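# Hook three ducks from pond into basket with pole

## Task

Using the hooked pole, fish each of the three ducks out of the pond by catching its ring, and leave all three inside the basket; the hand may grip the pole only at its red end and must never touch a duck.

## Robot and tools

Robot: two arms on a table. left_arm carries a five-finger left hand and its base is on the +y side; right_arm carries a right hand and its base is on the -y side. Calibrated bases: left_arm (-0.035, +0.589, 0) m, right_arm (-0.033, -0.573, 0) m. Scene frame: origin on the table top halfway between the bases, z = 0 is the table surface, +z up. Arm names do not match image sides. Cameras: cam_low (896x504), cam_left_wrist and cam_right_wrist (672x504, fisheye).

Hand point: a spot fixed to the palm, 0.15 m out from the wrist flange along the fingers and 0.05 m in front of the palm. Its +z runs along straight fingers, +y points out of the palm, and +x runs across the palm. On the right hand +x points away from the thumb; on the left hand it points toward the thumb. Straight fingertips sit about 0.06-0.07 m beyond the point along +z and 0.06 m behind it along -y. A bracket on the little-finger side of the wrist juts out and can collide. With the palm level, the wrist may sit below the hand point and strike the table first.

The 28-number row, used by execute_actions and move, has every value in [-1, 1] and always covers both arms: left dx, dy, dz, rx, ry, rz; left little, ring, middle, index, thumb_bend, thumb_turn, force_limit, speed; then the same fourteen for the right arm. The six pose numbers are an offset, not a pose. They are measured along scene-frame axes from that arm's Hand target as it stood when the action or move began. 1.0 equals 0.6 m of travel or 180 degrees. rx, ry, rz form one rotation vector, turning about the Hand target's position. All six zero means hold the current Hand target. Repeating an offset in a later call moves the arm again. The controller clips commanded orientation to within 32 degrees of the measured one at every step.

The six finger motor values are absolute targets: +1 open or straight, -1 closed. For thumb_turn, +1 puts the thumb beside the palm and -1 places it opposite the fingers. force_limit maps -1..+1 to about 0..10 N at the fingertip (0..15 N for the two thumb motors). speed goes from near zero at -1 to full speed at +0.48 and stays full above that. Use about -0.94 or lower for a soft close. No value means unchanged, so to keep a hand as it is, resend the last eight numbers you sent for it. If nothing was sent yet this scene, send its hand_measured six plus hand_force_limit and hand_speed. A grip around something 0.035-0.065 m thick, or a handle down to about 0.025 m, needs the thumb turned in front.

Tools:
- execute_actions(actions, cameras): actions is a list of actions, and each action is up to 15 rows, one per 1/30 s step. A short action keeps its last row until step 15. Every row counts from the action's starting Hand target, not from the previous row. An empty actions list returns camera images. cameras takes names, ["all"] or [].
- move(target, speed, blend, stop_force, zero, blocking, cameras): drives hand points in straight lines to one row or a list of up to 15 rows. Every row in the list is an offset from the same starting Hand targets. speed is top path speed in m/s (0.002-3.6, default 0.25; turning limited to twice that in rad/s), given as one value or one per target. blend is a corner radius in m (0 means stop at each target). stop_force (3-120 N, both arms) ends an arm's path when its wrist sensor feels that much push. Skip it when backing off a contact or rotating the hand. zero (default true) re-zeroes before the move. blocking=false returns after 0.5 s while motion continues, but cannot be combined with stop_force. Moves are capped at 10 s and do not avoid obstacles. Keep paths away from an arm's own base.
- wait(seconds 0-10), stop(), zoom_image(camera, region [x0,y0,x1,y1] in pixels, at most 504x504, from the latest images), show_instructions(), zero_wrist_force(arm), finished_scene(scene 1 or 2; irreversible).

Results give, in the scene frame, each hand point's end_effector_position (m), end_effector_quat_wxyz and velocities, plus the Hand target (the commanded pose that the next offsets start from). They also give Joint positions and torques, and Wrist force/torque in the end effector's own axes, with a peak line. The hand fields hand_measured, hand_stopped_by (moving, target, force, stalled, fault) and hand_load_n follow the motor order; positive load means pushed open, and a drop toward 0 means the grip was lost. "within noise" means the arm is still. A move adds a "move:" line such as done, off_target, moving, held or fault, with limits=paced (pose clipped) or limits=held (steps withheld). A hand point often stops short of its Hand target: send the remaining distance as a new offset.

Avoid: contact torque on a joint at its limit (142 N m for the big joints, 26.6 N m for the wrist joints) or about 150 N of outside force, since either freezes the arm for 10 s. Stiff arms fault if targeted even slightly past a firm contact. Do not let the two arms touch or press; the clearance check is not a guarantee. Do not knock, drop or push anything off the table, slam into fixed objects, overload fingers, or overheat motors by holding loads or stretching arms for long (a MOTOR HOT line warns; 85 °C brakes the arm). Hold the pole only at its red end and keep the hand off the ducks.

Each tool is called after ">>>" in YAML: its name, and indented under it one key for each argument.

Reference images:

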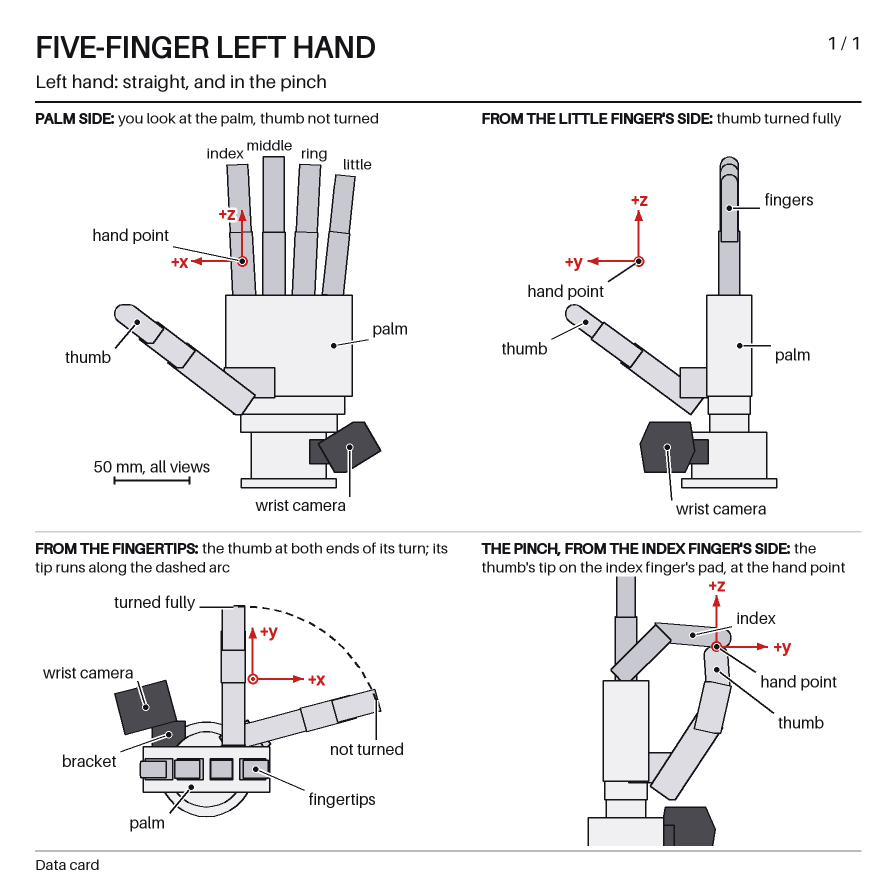

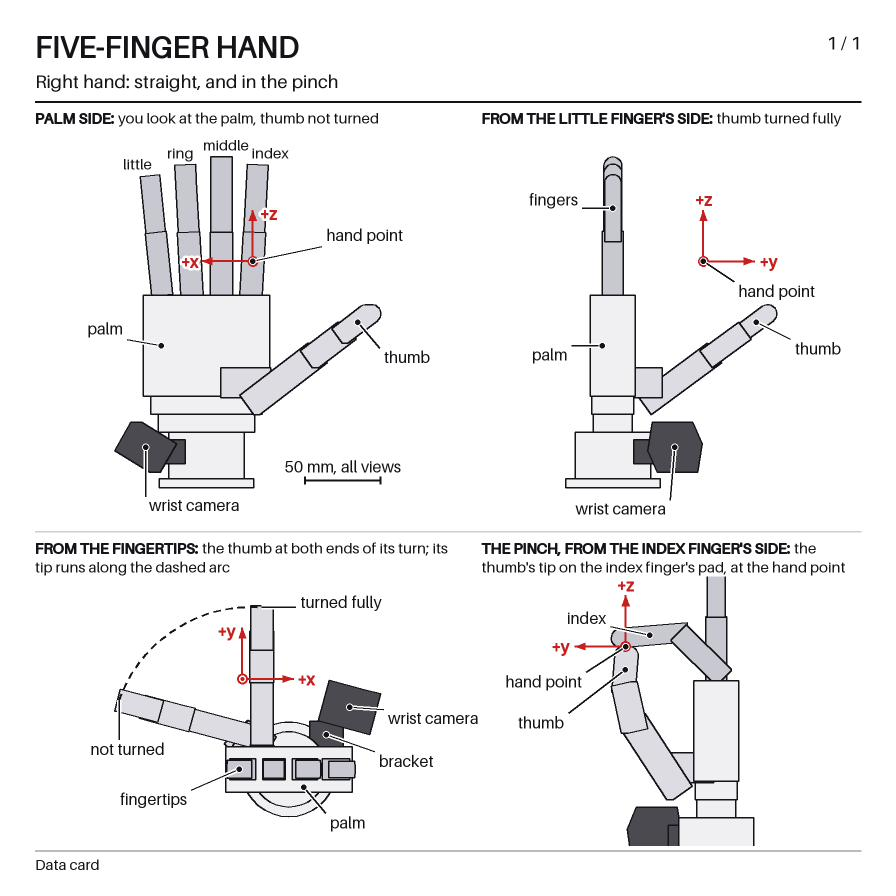

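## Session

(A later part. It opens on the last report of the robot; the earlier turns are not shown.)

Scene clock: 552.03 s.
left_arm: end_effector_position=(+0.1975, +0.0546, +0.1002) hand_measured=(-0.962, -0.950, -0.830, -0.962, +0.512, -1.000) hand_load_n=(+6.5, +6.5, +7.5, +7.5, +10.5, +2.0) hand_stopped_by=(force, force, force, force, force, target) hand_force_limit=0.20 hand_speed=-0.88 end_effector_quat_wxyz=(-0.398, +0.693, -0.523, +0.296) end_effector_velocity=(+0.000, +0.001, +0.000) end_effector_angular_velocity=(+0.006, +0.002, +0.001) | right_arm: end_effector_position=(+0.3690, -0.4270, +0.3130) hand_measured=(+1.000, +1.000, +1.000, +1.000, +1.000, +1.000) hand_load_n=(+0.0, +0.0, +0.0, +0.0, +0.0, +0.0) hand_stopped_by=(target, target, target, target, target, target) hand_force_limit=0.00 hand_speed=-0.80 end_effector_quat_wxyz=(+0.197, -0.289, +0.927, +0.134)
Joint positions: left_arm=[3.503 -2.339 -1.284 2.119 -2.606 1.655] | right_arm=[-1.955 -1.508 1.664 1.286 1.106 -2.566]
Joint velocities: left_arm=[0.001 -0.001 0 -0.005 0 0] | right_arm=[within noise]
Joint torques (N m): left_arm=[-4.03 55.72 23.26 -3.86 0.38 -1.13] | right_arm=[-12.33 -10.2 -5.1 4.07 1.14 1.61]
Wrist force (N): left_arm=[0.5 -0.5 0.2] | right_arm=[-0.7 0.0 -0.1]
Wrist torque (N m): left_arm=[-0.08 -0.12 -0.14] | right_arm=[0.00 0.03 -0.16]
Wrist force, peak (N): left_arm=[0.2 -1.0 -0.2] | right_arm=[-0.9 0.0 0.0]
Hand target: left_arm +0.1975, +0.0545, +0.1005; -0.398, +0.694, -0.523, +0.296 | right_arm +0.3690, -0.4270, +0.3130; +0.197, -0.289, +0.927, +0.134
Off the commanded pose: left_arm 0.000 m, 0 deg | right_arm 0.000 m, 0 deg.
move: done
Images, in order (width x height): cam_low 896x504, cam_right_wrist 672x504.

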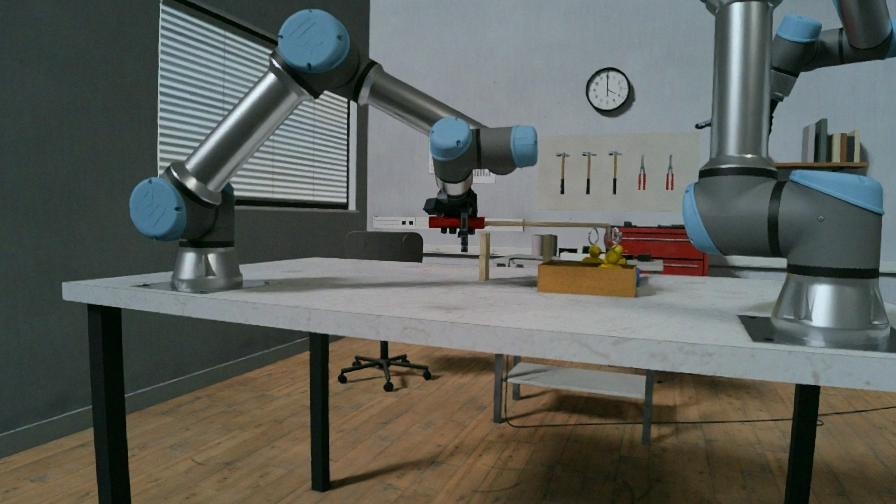

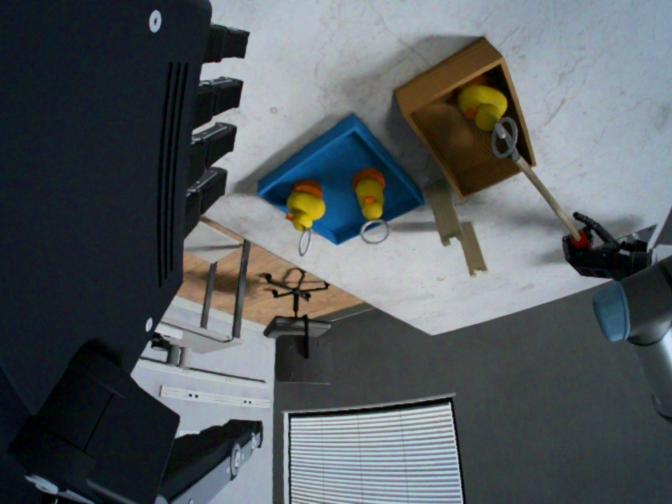

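>>> move:
  target: [-0.0045,0.016,0,0,0,0,-1,-1,-0.98,-1,-0.98,-1,0.2,-0.88,0,0,0,0,0,0,1,1,1,1,1,1,0,-0.8]
  speed: 0.03
  cameras: ["cam_low","cam_right_wrist"]

>>> zoom_image:
  camera: "cam_right_wrist"
  region: [488, 112, 528, 164]

>>> zoom_image:
  camera: "cam_low"
  region: [590, 210, 650, 260]

Scene clock: 562.63 s.
left_arm: end_effector_position=(+0.1948, +0.0641, +0.1006) hand_measured=(-0.962, -0.950, -0.830, -0.962, +0.512, -1.000) hand_load_n=(+6.5, +6.0, +7.0, +7.5, +10.5, +2.0) hand_stopped_by=(force, force, force, force, force, target) hand_force_limit=0.20 hand_speed=-0.88 end_effector_quat_wxyz=(-0.398, +0.694, -0.523, +0.296) end_effector_velocity=(+0.000, -0.002, +0.001) end_effector_angular_velocity=(-0.001, +0.000, -0.001) | right_arm: end_effector_position=(+0.3690, -0.4270, +0.3130) hand_measured=(+1.000, +1.000, +1.000, +1.000, +1.000, +1.000) hand_load_n=(+0.0, +0.0, +0.0, +0.0, +0.0, +0.0) hand_stopped_by=(target, target, target, target, target, target) hand_force_limit=0.00 hand_speed=-0.80 end_effector_quat_wxyz=(+0.197, -0.289, +0.927, +0.134)
Joint positions: left_arm=[3.503 -2.317 -1.324 2.139 -2.606 1.657] | right_arm=[-1.955 -1.508 1.664 1.286 1.106 -2.566]
Joint velocities: left_arm=[-0.001 -0.001 0.006 -0.004 0 0.001] | right_arm=[within noise]
Joint torques (N m): left_arm=[5.43 32.85 28.36 -3.89 0.29 1.31] | right_arm=[-12.15 -9.92 -4.96 4.04 1.04 1.63]
Wrist force (N): left_arm=[0.4 -0.6 0.5] | right_arm=[-0.6 0.3 0.0]
Wrist torque (N m): left_arm=[-0.09 -0.12 -0.14] | right_arm=[0.04 0.01 -0.15]
Wrist force, peak (N): left_arm=[0.6 -0.8 0.1] | right_arm=[-0.9 -0.1 -0.1]
Hand target: left_arm +0.1948, +0.0641, +0.1005; -0.398, +0.694, -0.523, +0.296 | right_arm +0.3690, -0.4270, +0.3130; +0.197, -0.289, +0.927, +0.134
Off the commanded pose: left_arm 0.000 m, 0 deg | right_arm 0.000 m, 0 deg.
move: done
Images, in order (width x height): cam_low 896x504, cam_right_wrist 672x504.

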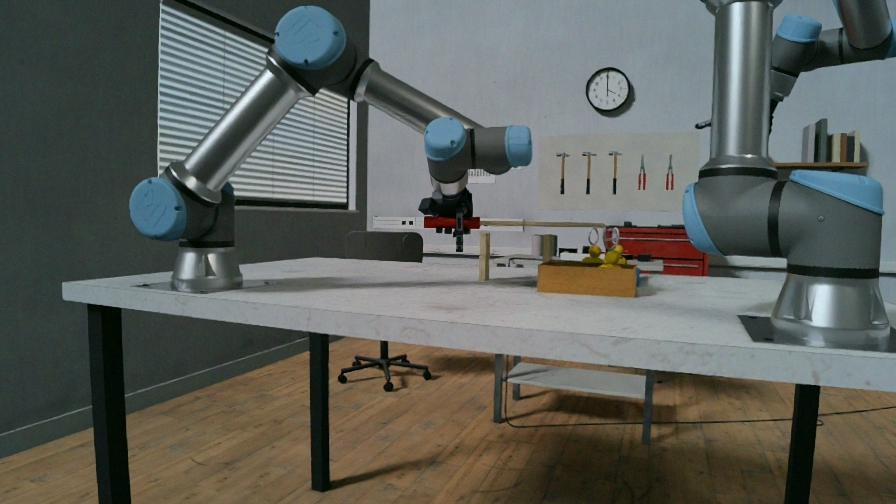

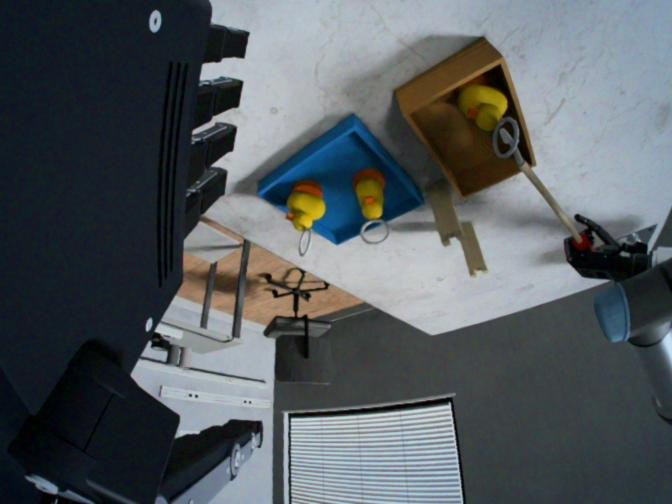

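Scaled by 9.692 from the camera's 672x504 image, which has a finer 960x720 frame.

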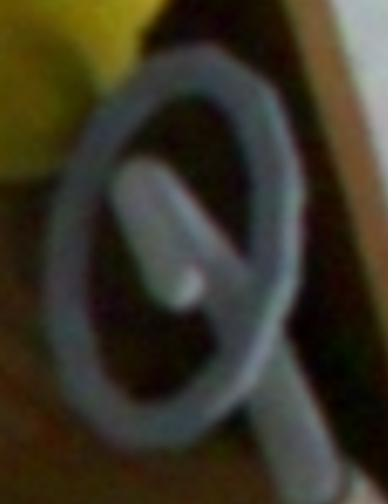

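Scaled by 8.400.

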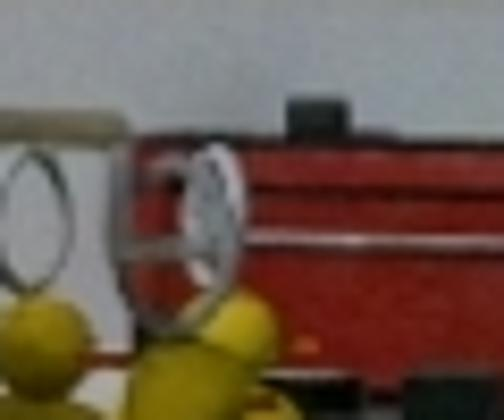

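>>> move:
  target:
    - [0,0,-0.01,0,0,0,-1,-1,-0.98,-1,-0.98,-1,0.2,-0.88,0,0,0,0,0,0,1,1,1,1,1,1,0,-0.8]
    - [-0.0067,0.0241,-0.01,0,0,0,-1,-1,-0.98,-1,-0.98,-1,0.2,-0.88,0,0,0,0,0,0,1,1,1,1,1,1,0,-0.8]
  speed: 0.03
  cameras: ["cam_low","cam_right_wrist"]

>>> zoom_image:
  camera: "cam_right_wrist"
  region: [488, 112, 528, 164]

>>> zoom_image:
  camera: "cam_low"
  region: [590, 210, 650, 260]

Scene clock: 571.43 s.
left_arm: end_effector_position=(+0.1908, +0.0785, +0.0946) hand_measured=(-0.962, -0.950, -0.830, -0.962, +0.512, -1.000) hand_load_n=(+6.5, +6.5, +7.5, +7.5, +10.5, +1.5) hand_stopped_by=(force, force, force, force, force, target) hand_force_limit=0.20 hand_speed=-0.88 end_effector_quat_wxyz=(-0.398, +0.694, -0.523, +0.296) | right_arm: end_effector_position=(+0.3690, -0.4270, +0.3130) hand_measured=(+1.000, +1.000, +1.000, +1.000, +1.000, +1.000) hand_load_n=(+0.0, +0.0, +0.0, +0.5, +0.0, +0.0) hand_stopped_by=(target, target, target, target, target, target) hand_force_limit=0.00 hand_speed=-0.80 end_effector_quat_wxyz=(+0.197, -0.289, +0.927, +0.134)
Joint positions: left_arm=[3.505 -2.292 -1.387 2.179 -2.606 1.66] | right_arm=[-1.955 -1.508 1.664 1.286 1.106 -2.566]
Joint torques (N m): left_arm=[4.37 30.85 27.58 -3.87 0.32 1.06] | right_arm=[-11.85 -10.21 -4.95 4.2 1.12 1.66]
Wrist force (N): left_arm=[0.4 -0.4 0.5] | right_arm=[-0.7 0.2 0.1]
Wrist torque (N m): left_arm=[-0.07 -0.11 -0.13] | right_arm=[0.02 0.03 -0.16]
Wrist force, peak (N): left_arm=[0.5 -0.8 0.5] | right_arm=[-0.9 0.2 0.2]
Hand target: left_arm +0.1908, +0.0785, +0.0945; -0.398, +0.694, -0.523, +0.296 | right_arm +0.3690, -0.4270, +0.3130; +0.197, -0.289, +0.927, +0.134
Off the commanded pose: left_arm 0.000 m, 0 deg | right_arm 0.000 m, 0 deg.
move: done
Images, in order (width x height): cam_low 896x504, cam_right_wrist 672x504.

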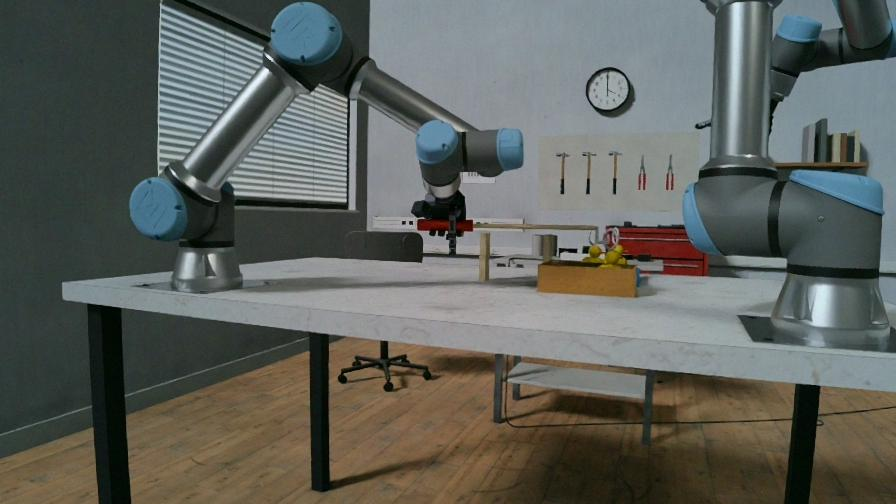

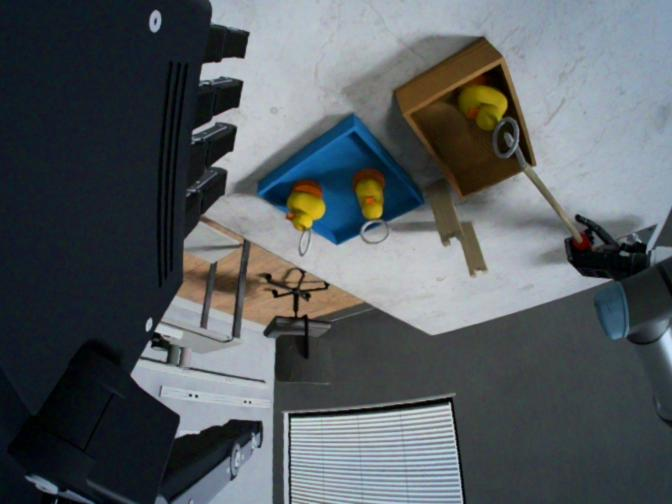

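Scaled by 9.692 from the camera's 672x504 image, which has a finer 960x720 frame.

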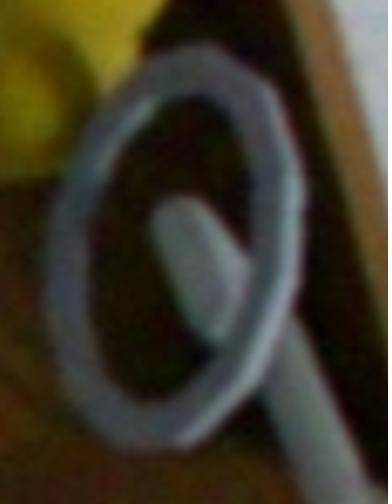

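Scaled by 8.400.

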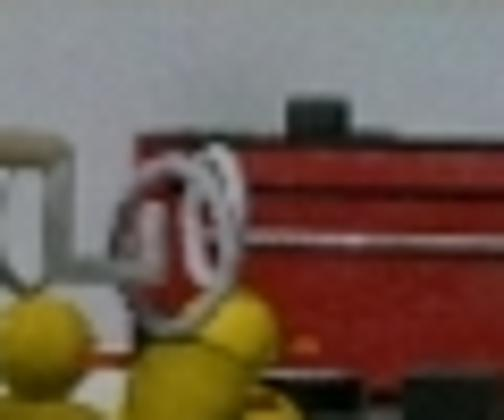

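>>> move:
  target: [-0.0157,0.0562,0,0,0,0,-1,-1,-0.98,-1,-0.98,-1,0.2,-0.88,0,0,0,0,0,0,1,1,1,1,1,1,0,-0.8]
  speed: 0.06
  cameras: ["cam_low","cam_right_wrist"]

>>> zoom_image:
  camera: "cam_right_wrist"
  region: [390, 30, 560, 210]

Scene clock: 583.33 s.
left_arm: end_effector_position=(+0.1814, +0.1122, +0.0946) hand_measured=(-0.962, -0.950, -0.830, -0.962, +0.512, -1.000) hand_load_n=(+6.0, +6.5, +7.5, +7.5, +10.0, +2.0) hand_stopped_by=(force, force, force, force, force, target) hand_force_limit=0.20 hand_speed=-0.88 end_effector_quat_wxyz=(-0.398, +0.694, -0.523, +0.296) | right_arm: end_effector_position=(+0.3690, -0.4270, +0.3130) hand_measured=(+1.000, +1.000, +1.000, +1.000, +1.000, +1.000) hand_load_n=(+0.0, +0.0, +0.0, +0.0, +0.0, +0.0) hand_stopped_by=(target, target, target, target, target, target) hand_force_limit=0.00 hand_speed=-0.80 end_effector_quat_wxyz=(+0.197, -0.289, +0.927, +0.134)
Joint positions: left_arm=[3.509 -2.22 -1.515 2.242 -2.606 1.668] | right_arm=[-1.955 -1.508 1.664 1.286 1.106 -2.566]
Joint torques (N m): left_arm=[0.38 28.7 18.35 -3.32 0.14 -0.54] | right_arm=[-12.04 -9.57 -5 4.03 1.13 1.54]
Wrist force (N): left_arm=[0.4 -0.2 0.4] | right_arm=[-0.7 0.1 -0.1]
Wrist torque (N m): left_arm=[-0.02 -0.13 -0.16] | right_arm=[0.00 0.03 -0.16]
Wrist force, peak (N): left_arm=[1.2 -0.6 0.3] | right_arm=[-0.9 -0.1 0.2]
Hand target: left_arm +0.1814, +0.1122, +0.0945; -0.398, +0.694, -0.523, +0.296 | right_arm +0.3690, -0.4270, +0.3130; +0.197, -0.289, +0.927, +0.134
Off the commanded pose: left_arm 0.000 m, 0 deg | right_arm 0.000 m, 0 deg.
move: done
Images, in order (width x height): cam_low 896x504, cam_right_wrist 672x504.

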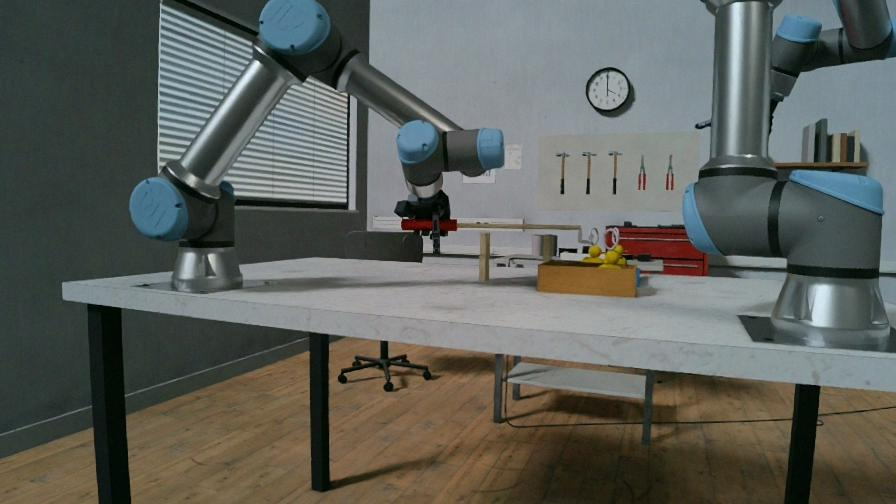

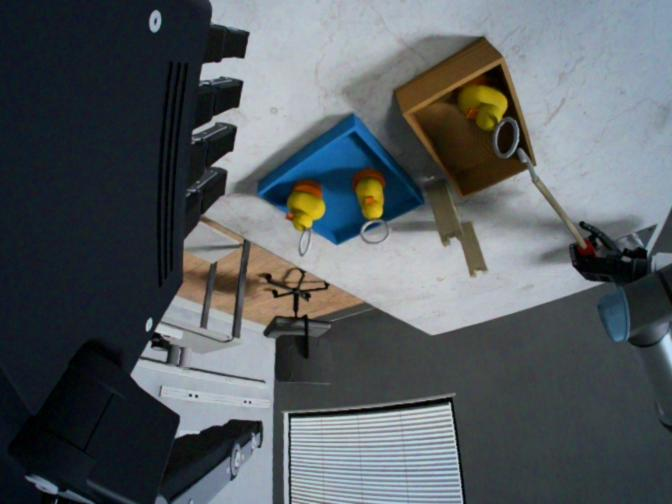

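Scaled by 2.800 from the camera's 672x504 image, which has a finer 960x720 frame.

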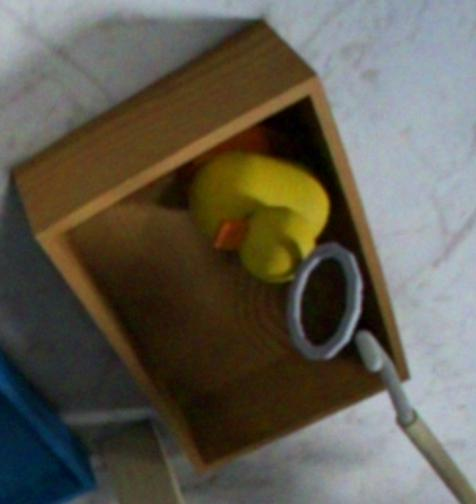

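>>> move:
  target:
    - [0,0,0.1758,0,0,0,-1,-1,-0.98,-1,-0.98,-1,0.2,-0.88,0,0,0,0,0,0,1,1,1,1,1,1,0,-0.8]
    - [0.636,0.0863,0.1758,0,0,-0.17,-1,-1,-0.98,-1,-0.98,-1,0.2,-0.88,0,0,0,0,0,0,1,1,1,1,1,1,0,-0.8]
  speed: 0.14
  blend: 0.03
  cameras: ["cam_low","cam_right_wrist"]

>>> zoom_image:
  camera: "cam_right_wrist"
  region: [310, 200, 450, 320]

>>> zoom_image:
  camera: "cam_low"
  region: [540, 185, 660, 275]

Scene clock: 596.03 s.
left_arm: end_effector_position=(+0.5629, +0.1640, +0.1998) hand_measured=(-0.962, -0.950, -0.830, -0.962, +0.512, -1.000) hand_load_n=(+6.0, +6.5, +7.5, +7.0, +10.5, +1.5) hand_stopped_by=(force, force, force, force, force, target) hand_force_limit=0.20 hand_speed=-0.88 end_effector_quat_wxyz=(-0.305, +0.531, -0.687, +0.390) | right_arm: end_effector_position=(+0.3690, -0.4270, +0.3130) hand_measured=(+1.000, +1.000, +1.000, +1.000, +1.000, +1.000) hand_load_n=(+0.0, +0.0, +0.0, +0.0, +0.0, +0.0) hand_stopped_by=(target, target, target, target, target, target) hand_force_limit=0.00 hand_speed=-0.80 end_effector_quat_wxyz=(+0.197, -0.289, +0.927, +0.134)
Joint positions: left_arm=[4.305 -2.065 -1.261 2.784 -1.738 3.048] | right_arm=[-1.955 -1.508 1.664 1.286 1.106 -2.566]
Joint torques (N m): left_arm=[4.99 48.25 28.79 1.24 1.24 1] | right_arm=[-12.44 -10.09 -4.96 4.07 1.02 1.71]
Wrist force (N): left_arm=[0.1 -0.3 0.2] | right_arm=[-0.5 0.1 0.2]
Wrist torque (N m): left_arm=[-0.03 -0.10 -0.07] | right_arm=[0.01 0.01 -0.15]
Wrist force, peak (N): left_arm=[-1.0 -1.2 1.4] | right_arm=[-0.8 0.0 0.3]
Hand target: left_arm +0.5630, +0.1640, +0.2000; +0.305, -0.531, +0.687, -0.390 | right_arm +0.3690, -0.4270, +0.3130; +0.197, -0.289, +0.927, +0.134
Off the commanded pose: left_arm 0.000 m, 0 deg | right_arm 0.000 m, 0 deg.
move: done
Images, in order (width x height): cam_low 896x504, cam_right_wrist 672x504.

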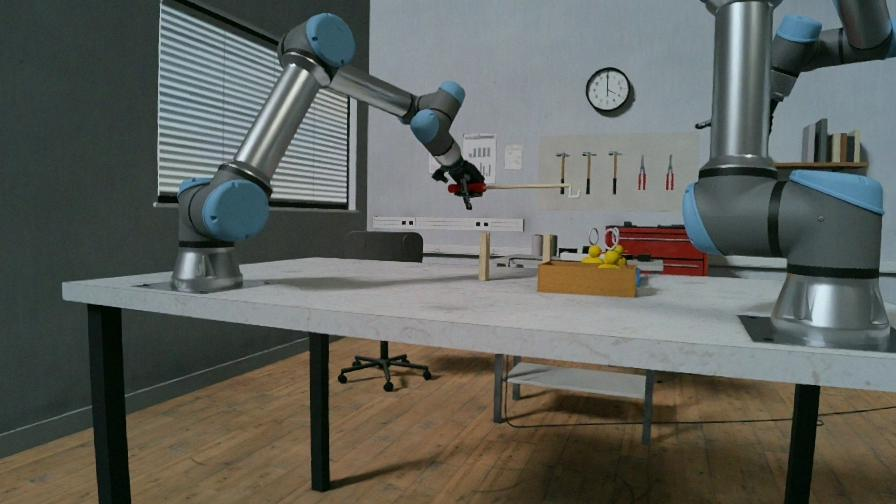

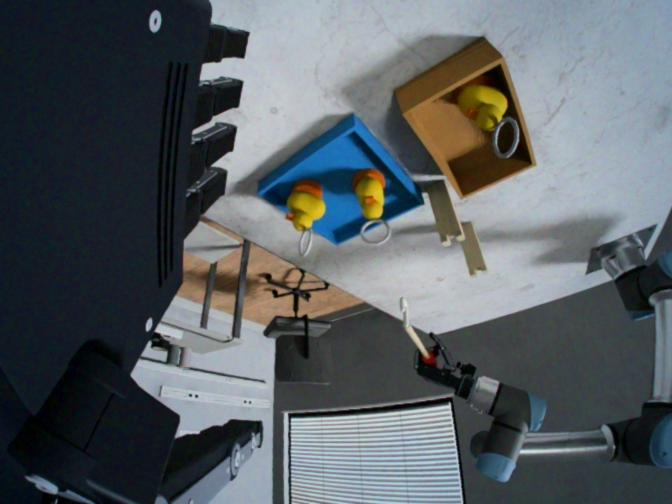

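Scaled by 3.600 from the camera's 672x504 image, which has a finer 960x720 frame.

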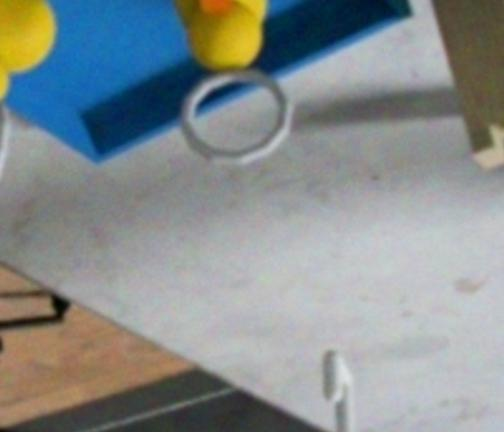

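Scaled by 4.200.

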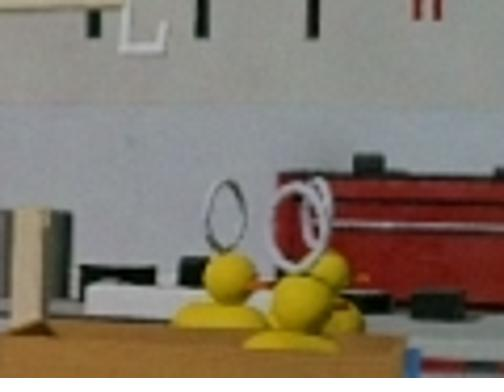

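>>> zoom_image:
  camera: "cam_right_wrist"
  region: [380, 280, 440, 350]

>>> zoom_image:
  camera: "cam_low"
  region: [540, 175, 600, 215]

Scaled by 7.200 from the camera's 672x504 image, which has a finer 960x720 frame.

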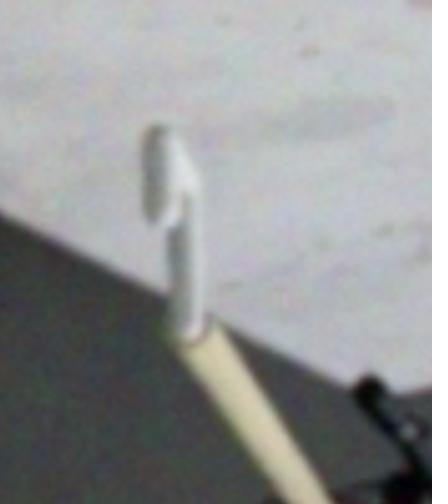

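Scaled by 8.400.

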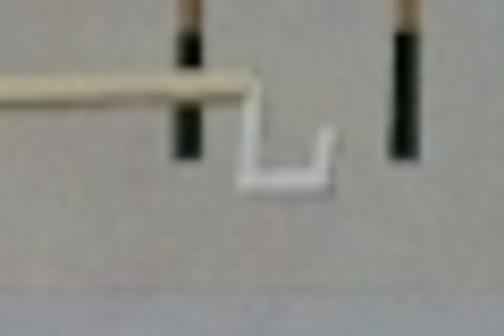

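>>> move:
  target: [0.0273,-0.0073,-0.1733,0,0,0,-1,-1,-0.98,-1,-0.98,-1,0.2,-0.88,0,0,0,0,0,0,1,1,1,1,1,1,0,-0.8]
  speed: 0.1
  cameras: ["cam_low","cam_right_wrist"]

>>> zoom_image:
  camera: "cam_right_wrist"
  region: [340, 200, 440, 300]

>>> zoom_image:
  camera: "cam_low"
  region: [550, 205, 630, 265]

Scene clock: 618.93 s.
left_arm: end_effector_position=(+0.5793, +0.1597, +0.0958) hand_measured=(-0.962, -0.950, -0.830, -0.962, +0.512, -1.000) hand_load_n=(+6.5, +6.5, +7.5, +7.5, +10.5, +1.5) hand_stopped_by=(force, force, force, force, force, target) hand_force_limit=0.20 hand_speed=-0.88 end_effector_quat_wxyz=(-0.305, +0.531, -0.688, +0.390) | right_arm: end_effector_position=(+0.3690, -0.4270, +0.3130) hand_measured=(+1.000, +1.000, +1.000, +1.000, +1.000, +1.000) hand_load_n=(+0.0, +0.0, -0.5, +0.0, +0.0, +0.0) hand_stopped_by=(target, target, target, target, target, target) hand_force_limit=0.00 hand_speed=-0.80 end_effector_quat_wxyz=(+0.197, -0.289, +0.927, +0.134)
Joint positions: left_arm=[4.311 -2.175 -1.363 2.996 -1.733 3.051] | right_arm=[-1.955 -1.508 1.664 1.286 1.106 -2.566]
Joint torques (N m): left_arm=[-1.17 55.72 32.79 0.54 0.48 0.61] | right_arm=[-12.41 -9.94 -4.7 4.11 1.16 1.62]
Wrist force (N): left_arm=[0.2 -0.4 0.4] | right_arm=[-0.6 -0.2 0.1]
Wrist torque (N m): left_arm=[-0.06 -0.11 -0.14] | right_arm=[-0.04 0.02 -0.16]
Wrist force, peak (N): left_arm=[0.1 -1.6 -0.9] | right_arm=[-0.9 -0.1 0.1]
Hand target: left_arm +0.5794, +0.1596, +0.0960; +0.305, -0.531, +0.687, -0.390 | right_arm +0.3690, -0.4270, +0.3130; +0.197, -0.289, +0.927, +0.134
Off the commanded pose: left_arm 0.000 m, 0 deg | right_arm 0.000 m, 0 deg.
move: done
Images, in order (width x height): cam_low 896x504, cam_right_wrist 672x504.

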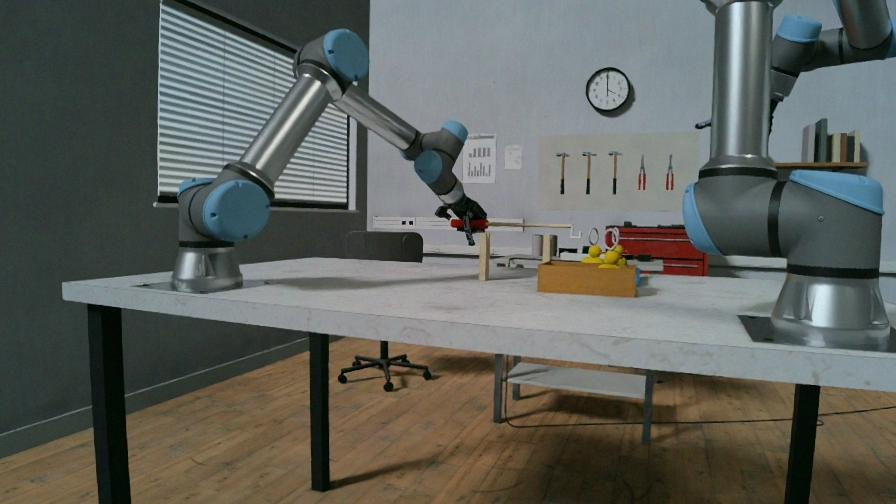

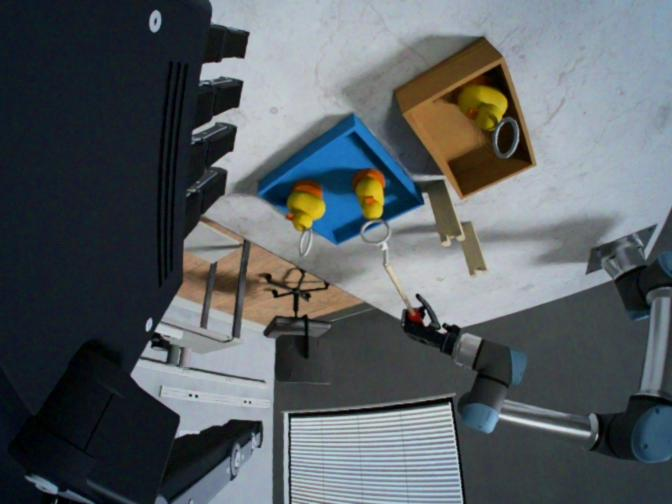

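Scaled by 5.040 from the camera's 672x504 image, which has a finer 960x720 frame.

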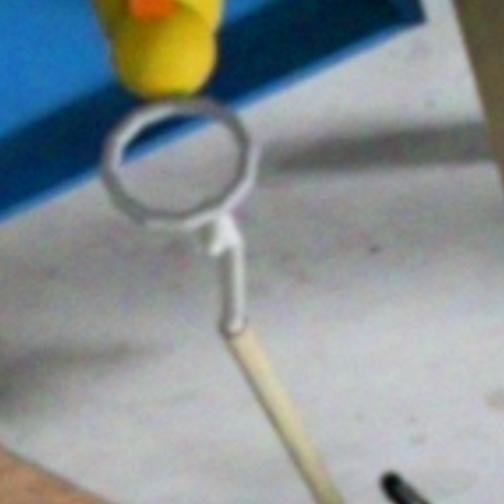

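Scaled by 6.300.

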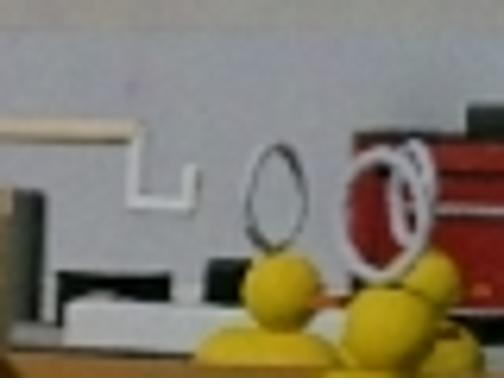

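>>> move:
  target: [-0.0063,-0.0432,-0.0083,0,0,0,-1,-1,-0.98,-1,-0.98,-1,0.2,-0.88,0,0,0,0,0,0,1,1,1,1,1,1,0,-0.8]
  speed: 0.06
  cameras: ["cam_low","cam_right_wrist"]

>>> zoom_image:
  camera: "cam_right_wrist"
  region: [345, 205, 415, 275]

>>> zoom_image:
  camera: "cam_low"
  region: [560, 210, 620, 255]

Scene clock: 629.97 s.
left_arm: end_effector_position=(+0.5756, +0.1337, +0.0909) hand_measured=(-0.962, -0.950, -0.830, -0.962, +0.512, -1.000) hand_load_n=(+6.0, +6.0, +7.5, +7.5, +10.0, +2.0) hand_stopped_by=(force, force, force, force, force, target) hand_force_limit=0.20 hand_speed=-0.88 end_effector_quat_wxyz=(-0.305, +0.531, -0.687, +0.390) | right_arm: end_effector_position=(+0.3690, -0.4270, +0.3130) hand_measured=(+1.000, +1.000, +1.000, +1.000, +1.000, +1.000) hand_load_n=(+0.0, +0.0, +0.0, +0.0, +0.0, +0.0) hand_stopped_by=(target, target, target, target, target, target) hand_force_limit=0.00 hand_speed=-0.80 end_effector_quat_wxyz=(+0.197, -0.289, +0.927, +0.134)
Joint positions: left_arm=[4.266 -2.212 -1.315 2.981 -1.771 3.028] | right_arm=[-1.955 -1.508 1.664 1.286 1.106 -2.566]
Joint torques (N m): left_arm=[5.23 60.88 10.97 1.31 1.79 1.3] | right_arm=[-12 -10.28 -5.11 4.08 1.16 1.63]
Wrist force (N): left_arm=[-0.1 -0.1 0.4] | right_arm=[-0.7 -0.1 0.1]
Wrist torque (N m): left_arm=[-0.02 -0.08 -0.13] | right_arm=[-0.03 0.03 -0.17]
Wrist force, peak (N): left_arm=[1.1 -0.3 0.4] | right_arm=[-0.9 0.2 0.0]
Hand target: left_arm +0.5756, +0.1337, +0.0910; +0.305, -0.531, +0.687, -0.390 | right_arm +0.3690, -0.4270, +0.3130; +0.197, -0.289, +0.927, +0.134
Off the commanded pose: left_arm 0.000 m, 0 deg | right_arm 0.000 m, 0 deg.
move: done
Images, in order (width x height): cam_low 896x504, cam_right_wrist 672x504.

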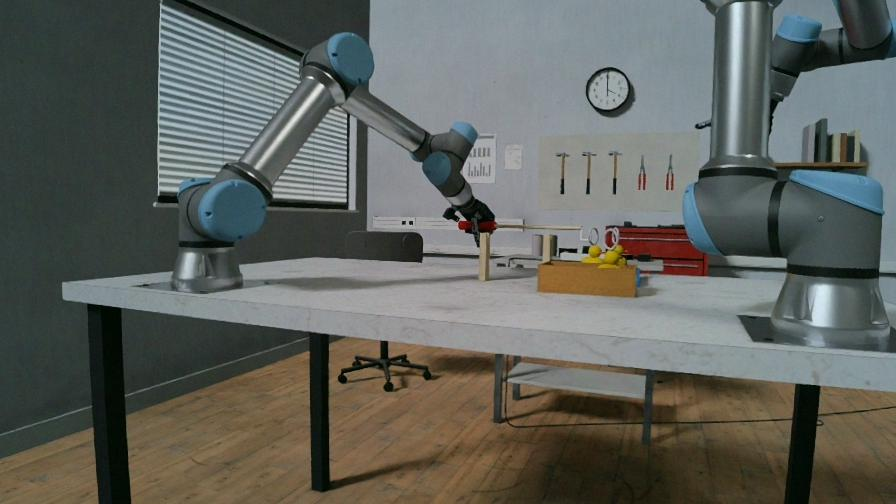

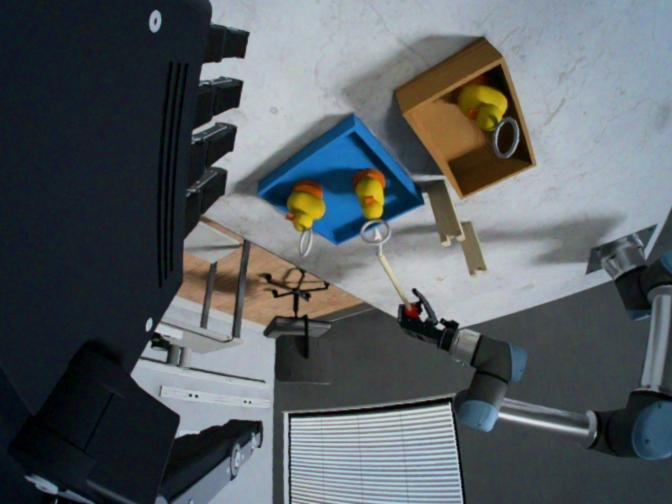

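Scaled by 7.200 from the camera's 672x504 image, which has a finer 960x720 frame.

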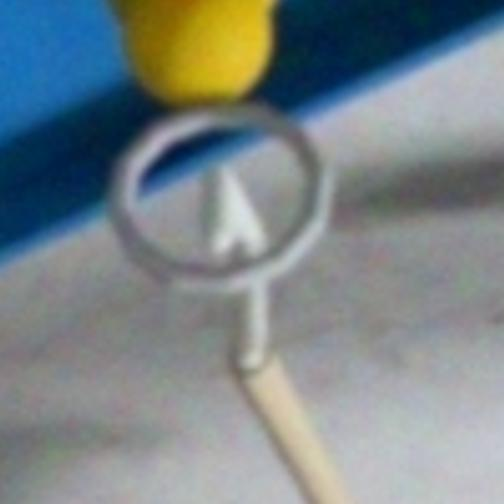

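Scaled by 8.400.

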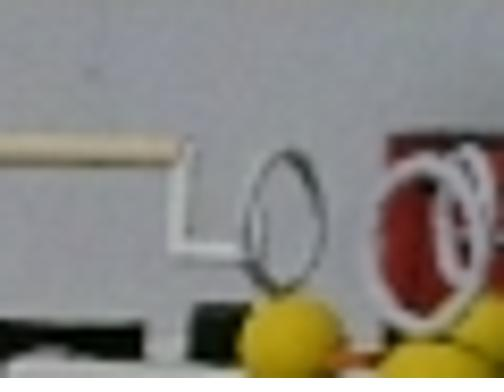

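>>> move:
  target: [-0.0086,-0.0322,0,0,0,0,-1,-1,-0.98,-1,-0.98,-1,0.2,-0.88,0,0,0,0,0,0,1,1,1,1,1,1,0,-0.8]
  speed: 0.05
  cameras: ["cam_low","cam_right_wrist"]

>>> zoom_image:
  camera: "cam_right_wrist"
  region: [345, 205, 415, 275]

>>> zoom_image:
  camera: "cam_low"
  region: [560, 210, 620, 255]

Scene clock: 639.80 s.
left_arm: end_effector_position=(+0.5704, +0.1143, +0.0909) hand_measured=(-0.962, -0.950, -0.830, -0.962, +0.512, -1.000) hand_load_n=(+6.5, +6.5, +7.5, +7.5, +10.5, +2.0) hand_stopped_by=(force, force, force, force, force, target) hand_force_limit=0.20 hand_speed=-0.88 end_effector_quat_wxyz=(-0.305, +0.531, -0.687, +0.390) end_effector_velocity=(-0.002, +0.002, -0.003) end_effector_angular_velocity=(+0.003, +0.005, -0.003) | right_arm: end_effector_position=(+0.3690, -0.4270, +0.3130) hand_measured=(+1.000, +1.000, +1.000, +1.000, +1.000, +1.000) hand_load_n=(+0.0, +0.0, +0.0, +0.0, +0.0, +0.0) hand_stopped_by=(target, target, target, target, target, target) hand_force_limit=0.00 hand_speed=-0.80 end_effector_quat_wxyz=(+0.197, -0.289, +0.927, +0.134)
Joint positions: left_arm=[4.232 -2.234 -1.278 2.962 -1.801 3.009] | right_arm=[-1.955 -1.508 1.664 1.286 1.106 -2.566]
Joint velocities: left_arm=[0.002 0.002 -0.008 0.002 0.005 0.003] | right_arm=[within noise]
Joint torques (N m): left_arm=[6.45 61.3 10.81 1.53 1.4 1.37] | right_arm=[-12.48 -10.1 -4.88 4.04 1.03 1.66]
Wrist force (N): left_arm=[0.3 -0.3 0.1] | right_arm=[-0.6 0.1 0.1]
Wrist torque (N m): left_arm=[-0.03 -0.13 -0.08] | right_arm=[0.00 0.02 -0.15]
Wrist force, peak (N): left_arm=[0.9 -0.2 0.3] | right_arm=[-0.9 0.1 0.2]
Hand target: left_arm +0.5704, +0.1144, +0.0910; +0.305, -0.531, +0.687, -0.390 | right_arm +0.3690, -0.4270, +0.3130; +0.197, -0.289, +0.927, +0.134
Off the commanded pose: left_arm 0.000 m, 0 deg | right_arm 0.000 m, 0 deg.
move: done
Images, in order (width x height): cam_low 896x504, cam_right_wrist 672x504.

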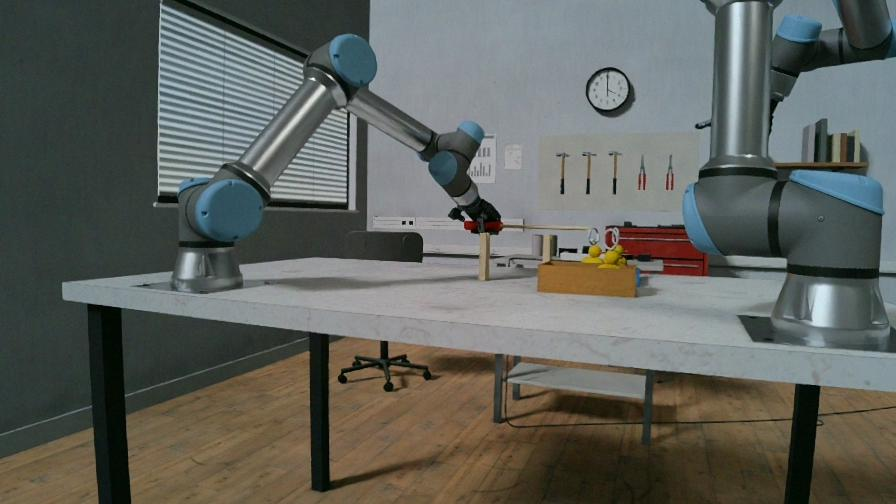

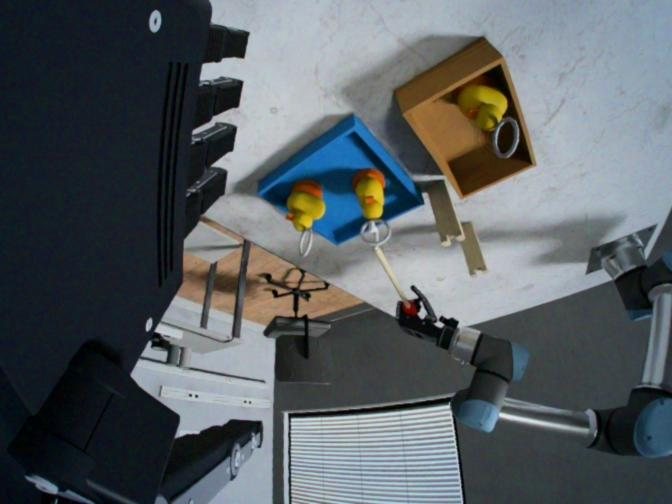

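Scaled by 7.200 from the camera's 672x504 image, which has a finer 960x720 frame.

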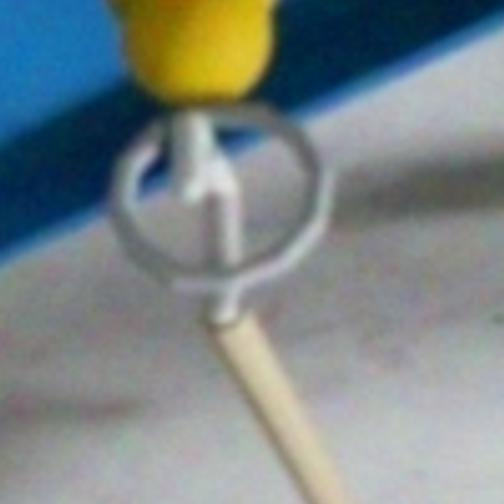

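Scaled by 8.400.

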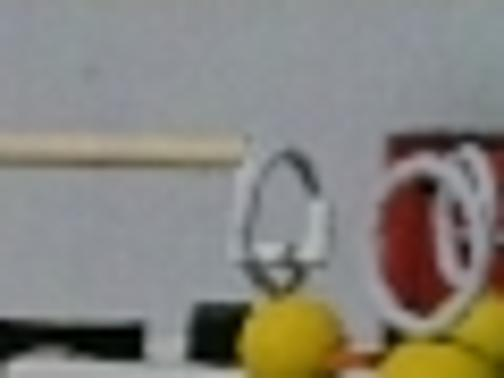

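>>> move:
  target: [0,0,0.075,0,0,0,-1,-1,-0.98,-1,-0.98,-1,0.2,-0.88,0,0,0,0,0,0,1,1,1,1,1,1,0,-0.8]
  speed: 0.035
  cameras: ["cam_low","cam_right_wrist"]

>>> zoom_image:
  camera: "cam_right_wrist"
  region: [325, 160, 445, 280]

>>> zoom_image:
  camera: "cam_low"
  region: [550, 195, 640, 270]

Scene clock: 645.23 s.
left_arm: end_effector_position=(+0.5705, +0.1143, +0.1364) hand_measured=(-0.962, -0.950, -0.830, -0.960, +0.512, -1.000) hand_load_n=(+6.0, +6.5, +7.5, +8.0, +10.5, +2.0) hand_stopped_by=(force, force, force, force, force, target) hand_force_limit=0.20 hand_speed=-0.88 end_effector_quat_wxyz=(-0.306, +0.531, -0.687, +0.390) end_effector_velocity=(+0.000, +0.000, -0.003) end_effector_angular_velocity=(+0.000, +0.000, +0.000) | right_arm: end_effector_position=(+0.3690, -0.4270, +0.3130) hand_measured=(+1.000, +1.000, +1.000, +1.000, +1.000, +1.000) hand_load_n=(+0.0, +0.0, +0.0, +0.0, +0.0, +0.0) hand_stopped_by=(target, target, target, target, target, target) hand_force_limit=0.00 hand_speed=-0.80 end_effector_quat_wxyz=(+0.197, -0.289, +0.927, +0.134)
Joint positions: left_arm=[4.232 -2.198 -1.217 2.865 -1.8 3.009] | right_arm=[-1.955 -1.508 1.664 1.286 1.106 -2.566]
Joint velocities: left_arm=[0 -0.001 -0.006 0.007 0 0] | right_arm=[within noise]
Joint torques (N m): left_arm=[5.27 37.42 12.62 1.53 1.28 -0.41] | right_arm=[-12.45 -9.62 -4.96 4.07 1.05 1.58]
Wrist force (N): left_arm=[0.0 0.4 0.5] | right_arm=[-0.5 0.1 0.0]
Wrist torque (N m): left_arm=[0.00 -0.20 0.06] | right_arm=[0.02 0.00 -0.15]
Wrist force, peak (N): left_arm=[0.2 0.4 0.7] | right_arm=[-0.9 0.1 0.0]
Hand target: left_arm +0.5704, +0.1144, +0.1360; +0.305, -0.531, +0.687, -0.390 | right_arm +0.3690, -0.4270, +0.3130; +0.197, -0.289, +0.927, +0.134
Off the commanded pose: left_arm 0.000 m, 0 deg | right_arm 0.000 m, 0 deg.
move: done
Images, in order (width x height): cam_low 896x504, cam_right_wrist 672x504.

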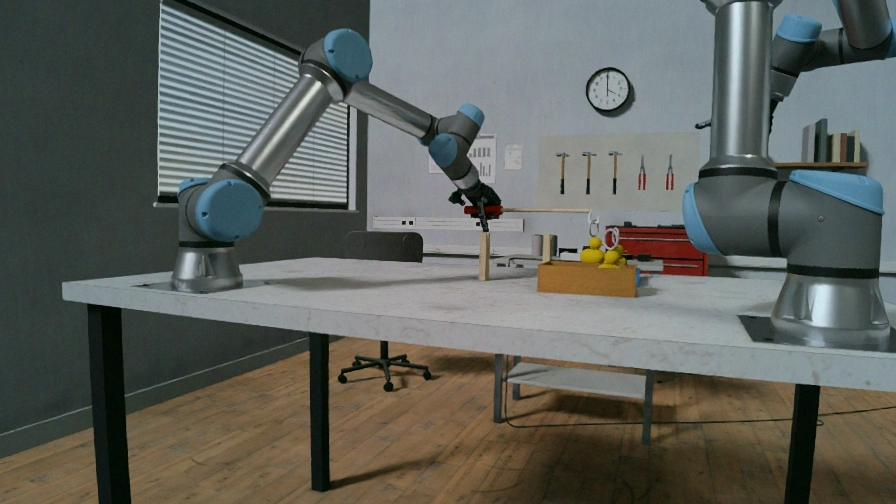

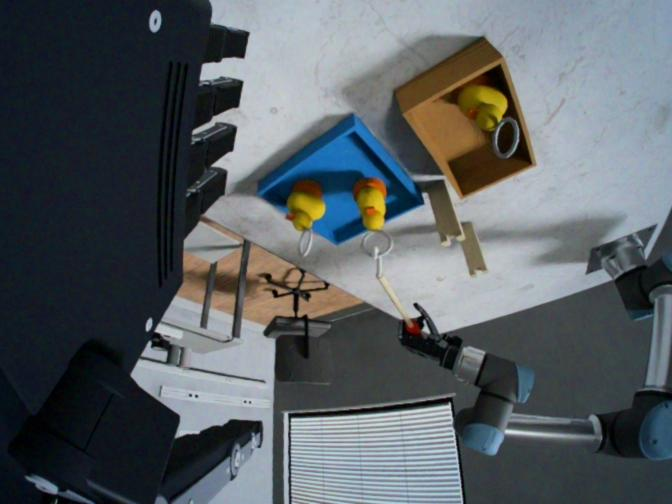

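Scaled by 4.200 from the camera's 672x504 image, which has a finer 960x720 frame.

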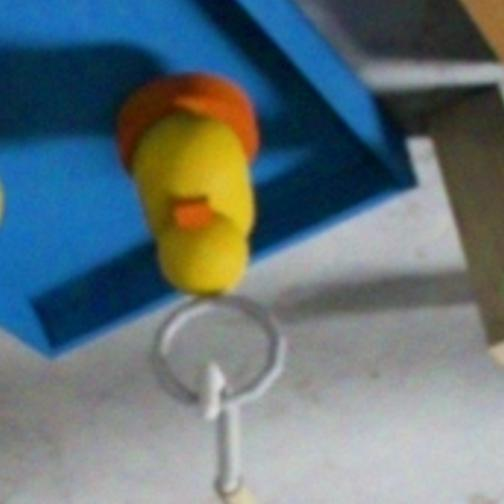

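Scaled by 5.600.

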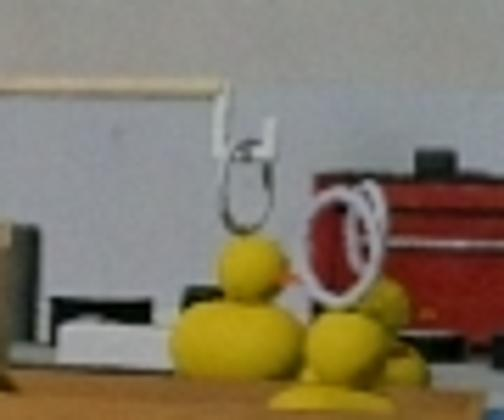

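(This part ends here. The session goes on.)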